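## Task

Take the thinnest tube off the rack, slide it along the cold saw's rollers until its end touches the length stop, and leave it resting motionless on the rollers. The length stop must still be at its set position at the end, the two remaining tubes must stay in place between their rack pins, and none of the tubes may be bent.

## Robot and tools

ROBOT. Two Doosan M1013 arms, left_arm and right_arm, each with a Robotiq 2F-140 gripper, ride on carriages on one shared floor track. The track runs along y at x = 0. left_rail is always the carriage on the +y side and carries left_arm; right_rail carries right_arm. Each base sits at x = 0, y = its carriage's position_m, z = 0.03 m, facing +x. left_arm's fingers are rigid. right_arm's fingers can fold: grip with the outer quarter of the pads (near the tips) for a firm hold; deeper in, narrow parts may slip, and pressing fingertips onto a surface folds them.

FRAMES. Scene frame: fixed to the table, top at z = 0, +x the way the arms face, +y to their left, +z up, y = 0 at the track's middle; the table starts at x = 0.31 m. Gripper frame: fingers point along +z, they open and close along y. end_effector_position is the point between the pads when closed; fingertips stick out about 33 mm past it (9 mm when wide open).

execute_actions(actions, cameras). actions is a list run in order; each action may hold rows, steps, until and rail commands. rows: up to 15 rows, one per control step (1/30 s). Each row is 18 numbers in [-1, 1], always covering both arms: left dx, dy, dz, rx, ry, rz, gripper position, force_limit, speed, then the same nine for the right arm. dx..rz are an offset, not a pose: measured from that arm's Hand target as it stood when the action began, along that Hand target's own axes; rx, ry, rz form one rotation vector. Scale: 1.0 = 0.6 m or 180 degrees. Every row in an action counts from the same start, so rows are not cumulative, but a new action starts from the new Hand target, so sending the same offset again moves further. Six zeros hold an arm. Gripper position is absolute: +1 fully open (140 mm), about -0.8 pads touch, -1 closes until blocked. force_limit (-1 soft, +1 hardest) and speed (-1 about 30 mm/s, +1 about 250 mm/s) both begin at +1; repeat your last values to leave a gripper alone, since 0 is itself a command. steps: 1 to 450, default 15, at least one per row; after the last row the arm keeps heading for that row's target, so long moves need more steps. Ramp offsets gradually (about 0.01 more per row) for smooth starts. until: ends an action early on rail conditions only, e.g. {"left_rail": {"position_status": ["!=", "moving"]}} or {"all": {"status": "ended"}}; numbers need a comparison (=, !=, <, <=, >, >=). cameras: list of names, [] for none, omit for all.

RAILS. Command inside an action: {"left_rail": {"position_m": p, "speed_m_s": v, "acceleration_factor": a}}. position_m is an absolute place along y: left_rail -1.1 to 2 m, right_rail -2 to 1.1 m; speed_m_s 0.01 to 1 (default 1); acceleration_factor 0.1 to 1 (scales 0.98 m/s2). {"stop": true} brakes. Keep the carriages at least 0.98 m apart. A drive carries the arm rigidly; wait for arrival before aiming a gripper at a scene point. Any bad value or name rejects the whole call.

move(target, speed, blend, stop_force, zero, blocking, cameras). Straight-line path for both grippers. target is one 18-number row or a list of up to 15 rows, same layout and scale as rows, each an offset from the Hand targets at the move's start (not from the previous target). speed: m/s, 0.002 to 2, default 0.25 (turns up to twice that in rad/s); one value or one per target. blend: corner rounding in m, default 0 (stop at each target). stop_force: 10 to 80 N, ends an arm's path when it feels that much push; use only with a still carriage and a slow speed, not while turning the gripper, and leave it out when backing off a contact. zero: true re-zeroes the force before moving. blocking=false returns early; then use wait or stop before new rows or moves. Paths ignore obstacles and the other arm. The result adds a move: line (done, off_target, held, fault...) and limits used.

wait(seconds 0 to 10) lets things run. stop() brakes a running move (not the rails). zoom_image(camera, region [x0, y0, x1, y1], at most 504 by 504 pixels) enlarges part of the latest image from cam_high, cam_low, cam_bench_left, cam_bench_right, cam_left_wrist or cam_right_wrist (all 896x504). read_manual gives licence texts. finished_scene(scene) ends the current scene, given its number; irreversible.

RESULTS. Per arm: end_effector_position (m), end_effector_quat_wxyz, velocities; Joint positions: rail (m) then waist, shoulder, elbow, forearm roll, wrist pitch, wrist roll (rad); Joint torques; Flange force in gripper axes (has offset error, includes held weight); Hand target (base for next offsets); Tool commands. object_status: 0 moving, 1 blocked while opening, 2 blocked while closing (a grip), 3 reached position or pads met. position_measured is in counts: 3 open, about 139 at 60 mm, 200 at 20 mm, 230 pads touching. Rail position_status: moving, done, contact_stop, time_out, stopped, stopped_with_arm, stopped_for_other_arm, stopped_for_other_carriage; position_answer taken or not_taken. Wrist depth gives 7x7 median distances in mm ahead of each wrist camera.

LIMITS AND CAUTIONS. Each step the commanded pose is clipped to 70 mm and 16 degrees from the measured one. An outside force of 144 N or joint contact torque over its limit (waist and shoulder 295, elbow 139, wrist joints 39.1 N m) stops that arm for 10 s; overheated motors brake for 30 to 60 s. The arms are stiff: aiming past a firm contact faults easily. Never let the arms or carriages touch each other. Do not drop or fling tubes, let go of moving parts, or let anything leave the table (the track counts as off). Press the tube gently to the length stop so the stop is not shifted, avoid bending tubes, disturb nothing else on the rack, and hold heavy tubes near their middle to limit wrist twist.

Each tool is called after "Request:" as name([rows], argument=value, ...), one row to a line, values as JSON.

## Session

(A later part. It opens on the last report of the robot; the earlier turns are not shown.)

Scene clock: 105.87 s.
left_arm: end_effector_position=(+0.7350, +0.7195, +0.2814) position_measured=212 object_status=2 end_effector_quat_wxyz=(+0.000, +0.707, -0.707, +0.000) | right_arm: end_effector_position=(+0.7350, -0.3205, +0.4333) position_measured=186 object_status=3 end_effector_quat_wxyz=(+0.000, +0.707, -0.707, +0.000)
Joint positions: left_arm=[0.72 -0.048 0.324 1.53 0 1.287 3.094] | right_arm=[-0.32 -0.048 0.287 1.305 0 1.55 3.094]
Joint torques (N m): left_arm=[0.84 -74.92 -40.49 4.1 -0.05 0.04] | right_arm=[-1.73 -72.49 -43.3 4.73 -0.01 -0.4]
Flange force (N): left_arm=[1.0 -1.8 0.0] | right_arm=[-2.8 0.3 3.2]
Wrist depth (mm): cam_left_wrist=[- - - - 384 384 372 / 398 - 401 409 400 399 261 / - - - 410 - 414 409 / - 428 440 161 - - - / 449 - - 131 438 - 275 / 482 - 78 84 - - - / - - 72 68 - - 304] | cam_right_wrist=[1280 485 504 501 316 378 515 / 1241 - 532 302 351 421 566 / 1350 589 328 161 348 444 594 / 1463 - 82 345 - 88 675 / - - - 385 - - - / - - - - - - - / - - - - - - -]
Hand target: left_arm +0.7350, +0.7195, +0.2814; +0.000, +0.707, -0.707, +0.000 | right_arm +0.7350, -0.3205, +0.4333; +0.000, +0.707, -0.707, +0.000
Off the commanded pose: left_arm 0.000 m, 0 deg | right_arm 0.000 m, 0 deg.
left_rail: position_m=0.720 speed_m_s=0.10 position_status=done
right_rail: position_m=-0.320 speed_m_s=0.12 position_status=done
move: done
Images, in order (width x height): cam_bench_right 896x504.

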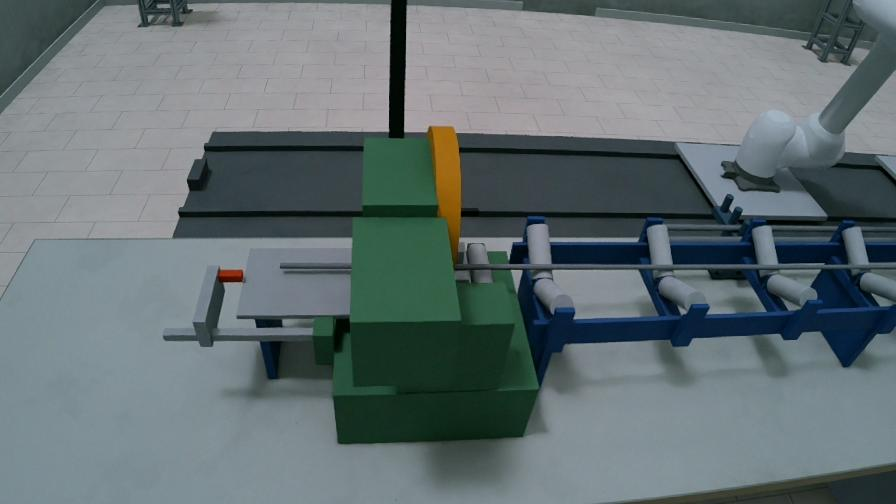

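Request:
execute_actions([
  {"rows":[[0,0,0,0,0,0,-0.5,-1,-1,0,0,0,0,0,0,-0.45,0.2,-0.9]],"steps":90},
], cameras=["cam_bench_right","cam_left_wrist"])

Request:
zoom_image(camera="cam_bench_right", region=[190, 230, 430, 340])

Scene clock: 114.00 s.
left_arm: end_effector_position=(+0.7350, +0.7195, +0.2814) position_measured=192 object_status=3 end_effector_quat_wxyz=(+0.000, +0.707, -0.707, +0.000) | right_arm: end_effector_position=(+0.7350, -0.3205, +0.4333) position_measured=186 object_status=3 end_effector_quat_wxyz=(+0.000, +0.707, -0.707, +0.000)
Joint positions: left_arm=[0.72 -0.048 0.324 1.53 0 1.287 3.094] | right_arm=[-0.32 -0.048 0.287 1.305 0 1.55 3.094]
Joint torques (N m): left_arm=[0.57 -72.66 -38.84 4.28 0.06 0.18] | right_arm=[-1.68 -72.56 -43.43 4.76 0.08 -0.41]
Flange force (N): left_arm=[1.2 -1.5 -3.3] | right_arm=[-2.9 0.8 3.1]
Wrist depth (mm): cam_left_wrist=[389 387 390 378 387 385 371 / 424 400 400 - 416 387 255 / - 421 421 - 419 425 260 / 435 423 433 166 429 - 279 / 445 - 445 128 436 451 280 / 478 - 82 89 87 94 303 / - - - 180 - 78 304] | cam_right_wrist=[502 503 504 503 507 522 - / 1260 - 328 - 343 419 551 / 1389 - 329 139 353 591 605 / - - 81 346 - 77 602 / - - - 387 - - - / - - - - - - - / - - - - - - -]
Hand target: left_arm +0.7350, +0.7195, +0.2814; +0.000, +0.707, -0.707, +0.000 | right_arm +0.7350, -0.3205, +0.4333; +0.000, +0.707, -0.707, +0.000
Off the commanded pose: left_arm 0.000 m, 0 deg | right_arm 0.000 m, 0 deg.
left_rail: position_m=0.720 speed_m_s=0.10 position_status=done
right_rail: position_m=-0.320 speed_m_s=0.12 position_status=done
Images, in order (width x height): cam_bench_right 896x504, cam_left_wrist 896x504.

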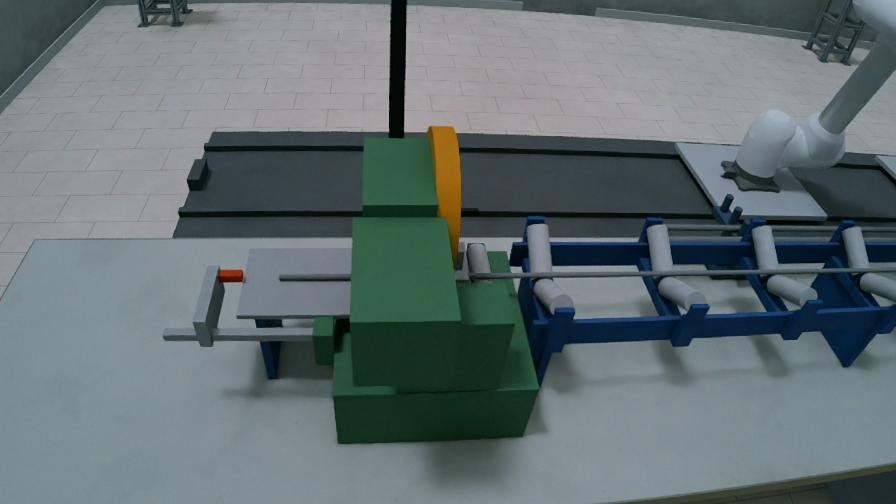

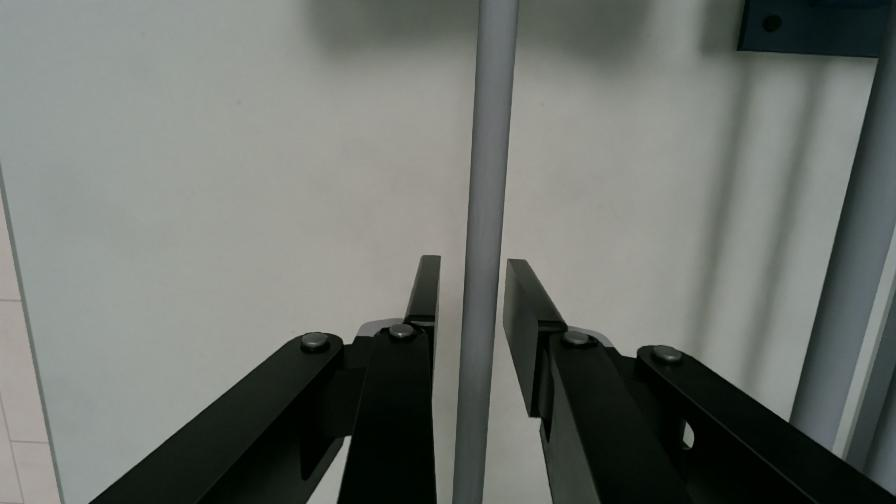

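Scaled by 2.100 from the camera's 896x504 image, which has a finer 1280x720 frame.

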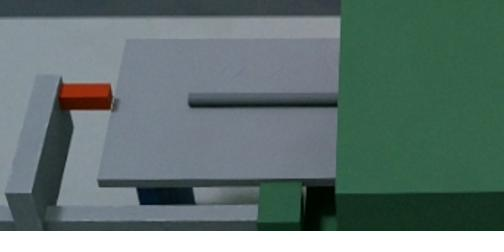

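Request:
move([
  [0,0.0065,0,0,0,0.0038,-0.5,-1,-1,0,0,0,0,0,0,-0.45,0.2,-0.9],
  [0,0.0065,0,0,0,0.0038,-1,-1,-1,0,0,0,0,0,0,-0.45,0.2,-0.9],
], speed=0.05, cameras=["cam_left_wrist"])

Request:
execute_actions([
  {"left_rail":{"position_m":0.67,"speed_m_s":0.05},"steps":100,"until":{"left_rail":{"position_status":["!=","moving"]}}},
], cameras=["cam_bench_right"])

Request:
zoom_image(camera="cam_bench_right", region=[190, 240, 370, 320])

Scene clock: 122.10 s.
left_arm: end_effector_position=(+0.7311, +0.7195, +0.2814) position_measured=212 object_status=2 end_effector_quat_wxyz=(+0.000, +0.703, -0.711, +0.000) | right_arm: end_effector_position=(+0.7350, -0.3205, +0.4333) position_measured=186 object_status=3 end_effector_quat_wxyz=(+0.000, +0.707, -0.707, +0.000)
Joint positions: left_arm=[0.72 -0.048 0.318 1.538 0 1.285 3.106] | right_arm=[-0.32 -0.048 0.287 1.305 0 1.55 3.094]
Joint torques (N m): left_arm=[0.46 -72.69 -37.42 4.18 1.11 0.5] | right_arm=[-2.09 -72.42 -43.34 4.75 0.04 -0.46]
Flange force (N): left_arm=[1.2 -5.3 -2.5] | right_arm=[-3.5 0.9 3.0]
Wrist depth (mm): cam_left_wrist=[- 374 - - 381 392 250 / - 406 423 397 392 412 250 / 419 421 - - 407 413 252 / 427 - 435 160 430 426 416 / 440 468 446 131 439 448 285 / - - 78 84 - 459 - / - - 72 68 - 76 308] | cam_right_wrist=[- - 334 509 503 - 532 / 1280 540 325 537 352 545 570 / 1343 581 323 139 353 581 597 / 1490 - 82 345 - 88 627 / - - - 385 - - - / - - - - - - - / - - - - - - -]
Hand target: left_arm +0.7311, +0.7195, +0.2814; +0.000, +0.703, -0.711, +0.000 | right_arm +0.7350, -0.3205, +0.4333; +0.000, +0.707, -0.707, +0.000
Off the commanded pose: left_arm 0.000 m, 0 deg | right_arm 0.000 m, 0 deg.
left_rail: position_m=0.720 speed_m_s=0.10 position_status=done
right_rail: position_m=-0.320 speed_m_s=0.12 position_status=done
move: done
Images, in order (width x height): cam_left_wrist 896x504.

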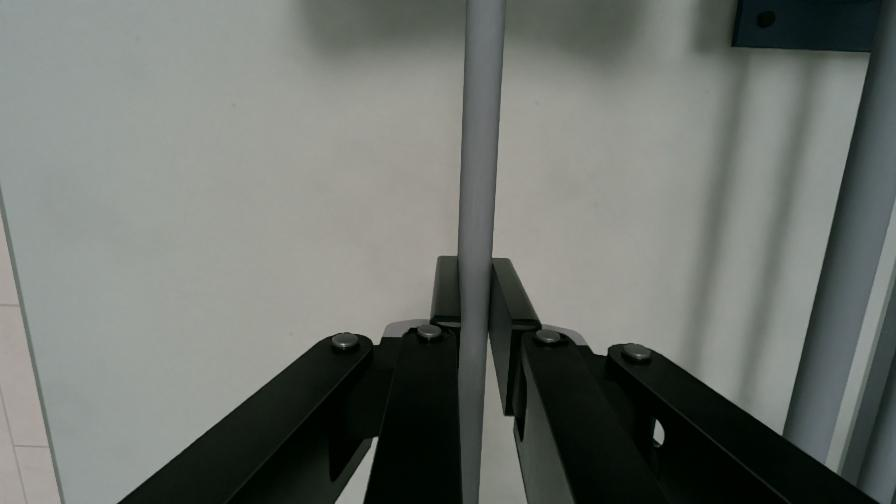

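Scene clock: 123.57 s.
left_arm: end_effector_position=(+0.7311, +0.6695, +0.2814) position_measured=212 object_status=2 end_effector_quat_wxyz=(+0.000, +0.703, -0.711, +0.000) | right_arm: end_effector_position=(+0.7350, -0.3205, +0.4333) position_measured=186 object_status=3 end_effector_quat_wxyz=(+0.000, +0.707, -0.707, +0.000)
Joint positions: left_arm=[0.67 -0.048 0.318 1.538 0 1.285 3.106] | right_arm=[-0.32 -0.048 0.287 1.305 0 1.55 3.094]
Joint torques (N m): left_arm=[0.36 -71.98 -36.64 4.13 1.45 0.45] | right_arm=[-1.8 -72.44 -43.38 4.7 0.08 -0.42]
Flange force (N): left_arm=[1.2 -5.5 -3.5] | right_arm=[-3.1 0.7 3.3]
Wrist depth (mm): cam_left_wrist=[392 - - - 394 385 251 / 400 403 404 397 - 378 388 / 417 408 433 410 - 406 261 / 435 - 429 158 - - 264 / 452 455 - 131 442 445 277 / 471 - 78 84 - - 297 / - - 72 68 - 76 -] | cam_right_wrist=[- - 491 510 503 508 - / 1294 - 371 538 543 535 577 / 1358 - 323 159 352 - 594 / 1446 - 81 346 - 87 672 / - - - 389 - - - / - - - - - - - / - - - - - - -]
Hand target: left_arm +0.7311, +0.6695, +0.2814; +0.000, +0.703, -0.711, +0.000 | right_arm +0.7350, -0.3205, +0.4333; +0.000, +0.707, -0.707, +0.000
Tool commands: left_gripper/position=-1.0 left_gripper/force_limit=-1.0 left_gripper/speed=-1.0 right_gripper/position=-0.45 right_gripper/force_limit=+0.2 right_gripper/speed=-0.9
Off the commanded pose: left_arm 0.000 m, 0 deg | right_arm 0.000 m, 0 deg.
left_rail: position_m=0.670 speed_m_s=0.05 position_status=done
right_rail: position_m=-0.320 speed_m_s=0.12 position_status=done
Images, in order (width x height): cam_bench_right 896x504.

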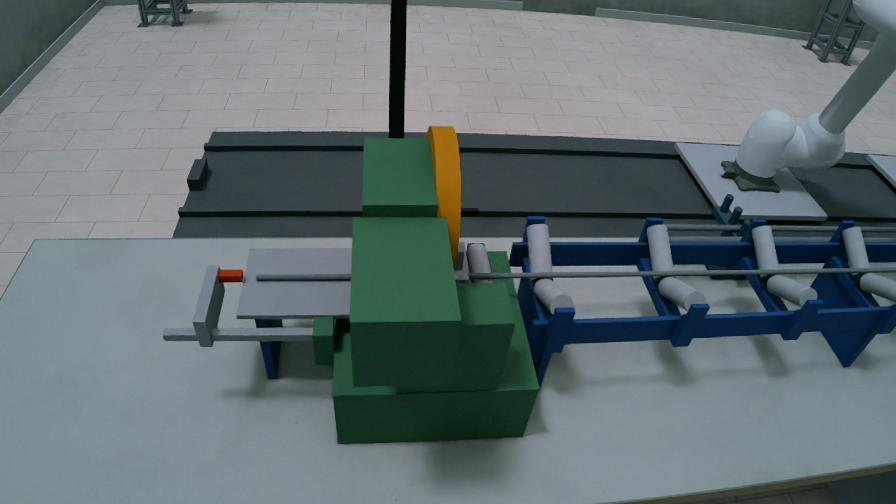

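Scaled by 2.800 from the camera's 896x504 image, which has a finer 1280x720 frame.

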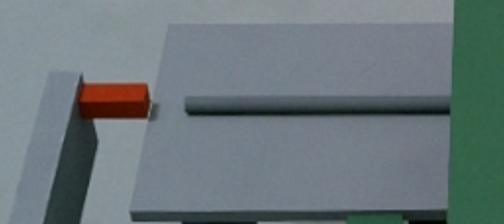

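Request:
move(target=[0.065,0,0,0,0,0,-1,-1,-1,0,0,0,0,0,0,-0.45,0.2,-0.9], speed=0.006, stop_force=10, cameras=["cam_bench_right"])

Request:
zoom_image(camera="cam_bench_right", region=[190, 240, 370, 320])

Scene clock: 131.87 s.
left_arm: end_effector_position=(+0.7307, +0.6401, +0.2814) position_measured=212 object_status=2 end_effector_quat_wxyz=(+0.000, +0.703, -0.711, +0.000) | right_arm: end_effector_position=(+0.7350, -0.3205, +0.4333) position_measured=186 object_status=3 end_effector_quat_wxyz=(+0.000, +0.707, -0.707, +0.000)
Joint positions: left_arm=[0.67 -0.088 0.318 1.538 0 1.285 3.065] | right_arm=[-0.32 -0.048 0.287 1.305 0 1.55 3.094]
Joint torques (N m): left_arm=[-9.44 -71.46 -34.46 -0.42 2.72 0.48] | right_arm=[-1.93 -72.68 -43.18 4.74 0.05 -0.43]
Flange force (N): left_arm=[-12.4 -8.9 -4.6] | right_arm=[-3.4 -0.2 2.8]
Wrist depth (mm): cam_left_wrist=[384 381 387 309 338 383 176 / 401 404 400 396 410 398 254 / - 416 421 414 411 410 254 / 433 442 433 164 - 414 268 / 451 448 444 131 - - 278 / - 460 78 84 - - - / - - 72 68 - 76 308] | cam_right_wrist=[1092 - 321 524 506 504 541 / 1229 559 326 541 544 555 570 / 1336 560 325 160 353 447 605 / 1508 - 82 345 - 77 664 / - - - 386 - - - / - - - - - - - / - - - - - - -]
Hand target: left_arm +0.7307, +0.6401, +0.2814; +0.000, +0.703, -0.711, +0.000 (not the last commanded pose) | right_arm +0.7350, -0.3205, +0.4333; +0.000, +0.707, -0.707, +0.000
Off the commanded pose: left_arm 0.010 m, 0 deg | right_arm 0.000 m, 0 deg.
left_rail: position_m=0.670 speed_m_s=0.05 position_status=done
right_rail: position_m=-0.320 speed_m_s=0.12 position_status=done
move: contact (left_arm)
Images, in order (width x height): cam_bench_right 896x504.

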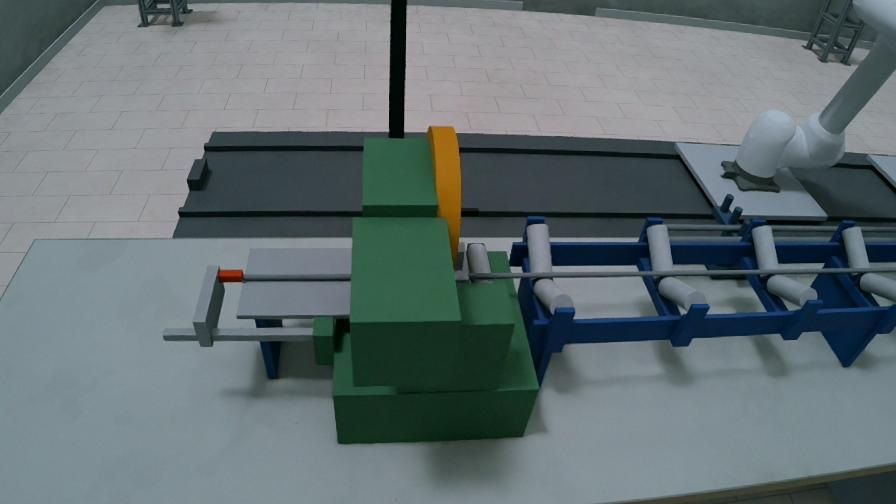

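Scaled by 2.800 from the camera's 896x504 image, which has a finer 1280x720 frame.

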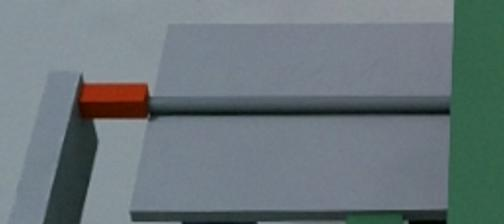

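Contact. Release in place and lift.

Request:
move([
  [0,0,0,0,0,0,-0.4,-1,-1,0,0,0,0,0,0,-0.45,0.2,-0.9],
  [0,0,-0.2,0,0,0,-0.4,-1,-1,0,0,0,0,0,0,-0.45,0.2,-0.9],
], speed=0.1, cameras=["cam_bench_right","cam_high"])

Request:
zoom_image(camera="cam_bench_right", region=[190, 240, 370, 320])

Scene clock: 138.77 s.
left_arm: end_effector_position=(+0.7307, +0.6401, +0.4015) position_measured=179 object_status=3 end_effector_quat_wxyz=(+0.000, +0.703, -0.711, +0.000) | right_arm: end_effector_position=(+0.7350, -0.3205, +0.4333) position_measured=186 object_status=3 end_effector_quat_wxyz=(+0.000, +0.707, -0.707, +0.000)
Joint positions: left_arm=[0.67 -0.088 0.283 1.366 0 1.492 3.065] | right_arm=[-0.32 -0.048 0.287 1.305 0 1.55 3.094]
Joint torques (N m): left_arm=[0.71 -70.59 -40.68 4.46 -0.03 0.22] | right_arm=[-1.84 -72.3 -43.41 4.71 0.05 -0.42]
Flange force (N): left_arm=[1.6 -1.8 -2.8] | right_arm=[-3.5 1.8 2.9]
Wrist depth (mm): cam_left_wrist=[506 507 318 392 322 294 343 / 1264 519 518 520 - 373 367 / 1311 529 - - 543 359 389 / 1353 566 590 556 558 561 - / 1431 - 101 116 132 567 627 / 1473 77 82 311 87 89 553 / - - - 619 - 70 -] | cam_right_wrist=[1235 - 325 503 347 503 545 / 1294 - 365 - 350 411 569 / 1336 560 330 139 356 588 601 / 1499 - 82 352 - 87 599 / - - - 386 - - - / - - - - - - - / - - - - - - -]
Hand target: left_arm +0.7307, +0.6401, +0.4014; +0.000, +0.703, -0.711, +0.000 | right_arm +0.7350, -0.3205, +0.4333; +0.000, +0.707, -0.707, +0.000
Off the commanded pose: left_arm 0.000 m, 0 deg | right_arm 0.000 m, 0 deg.
left_rail: position_m=0.670 speed_m_s=0.05 position_status=done
right_rail: position_m=-0.320 speed_m_s=0.12 position_status=done
move: done
Images, in order (width x height): cam_high 896x504, cam_bench_right 896x504.

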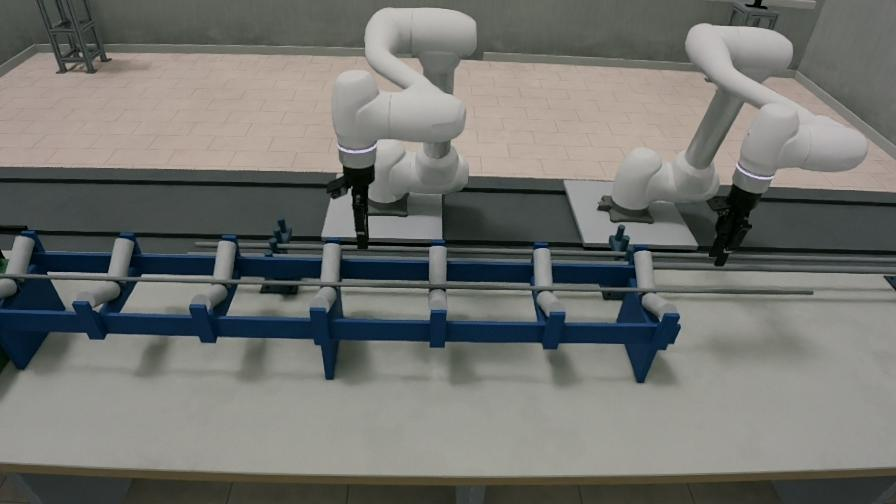

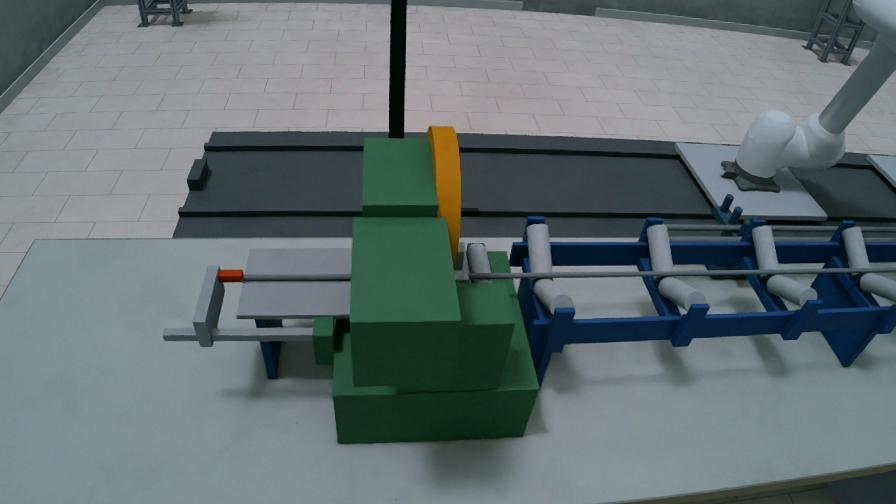

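Scaled by 2.800 from the camera's 896x504 image, which has a finer 1280x720 frame.

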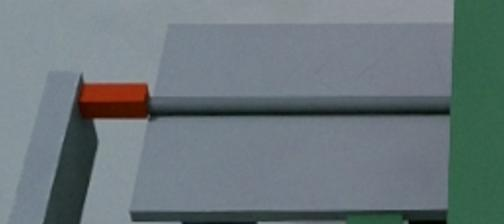

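Request:
finished_scene(scene=3)

The scene is finished: the task was done.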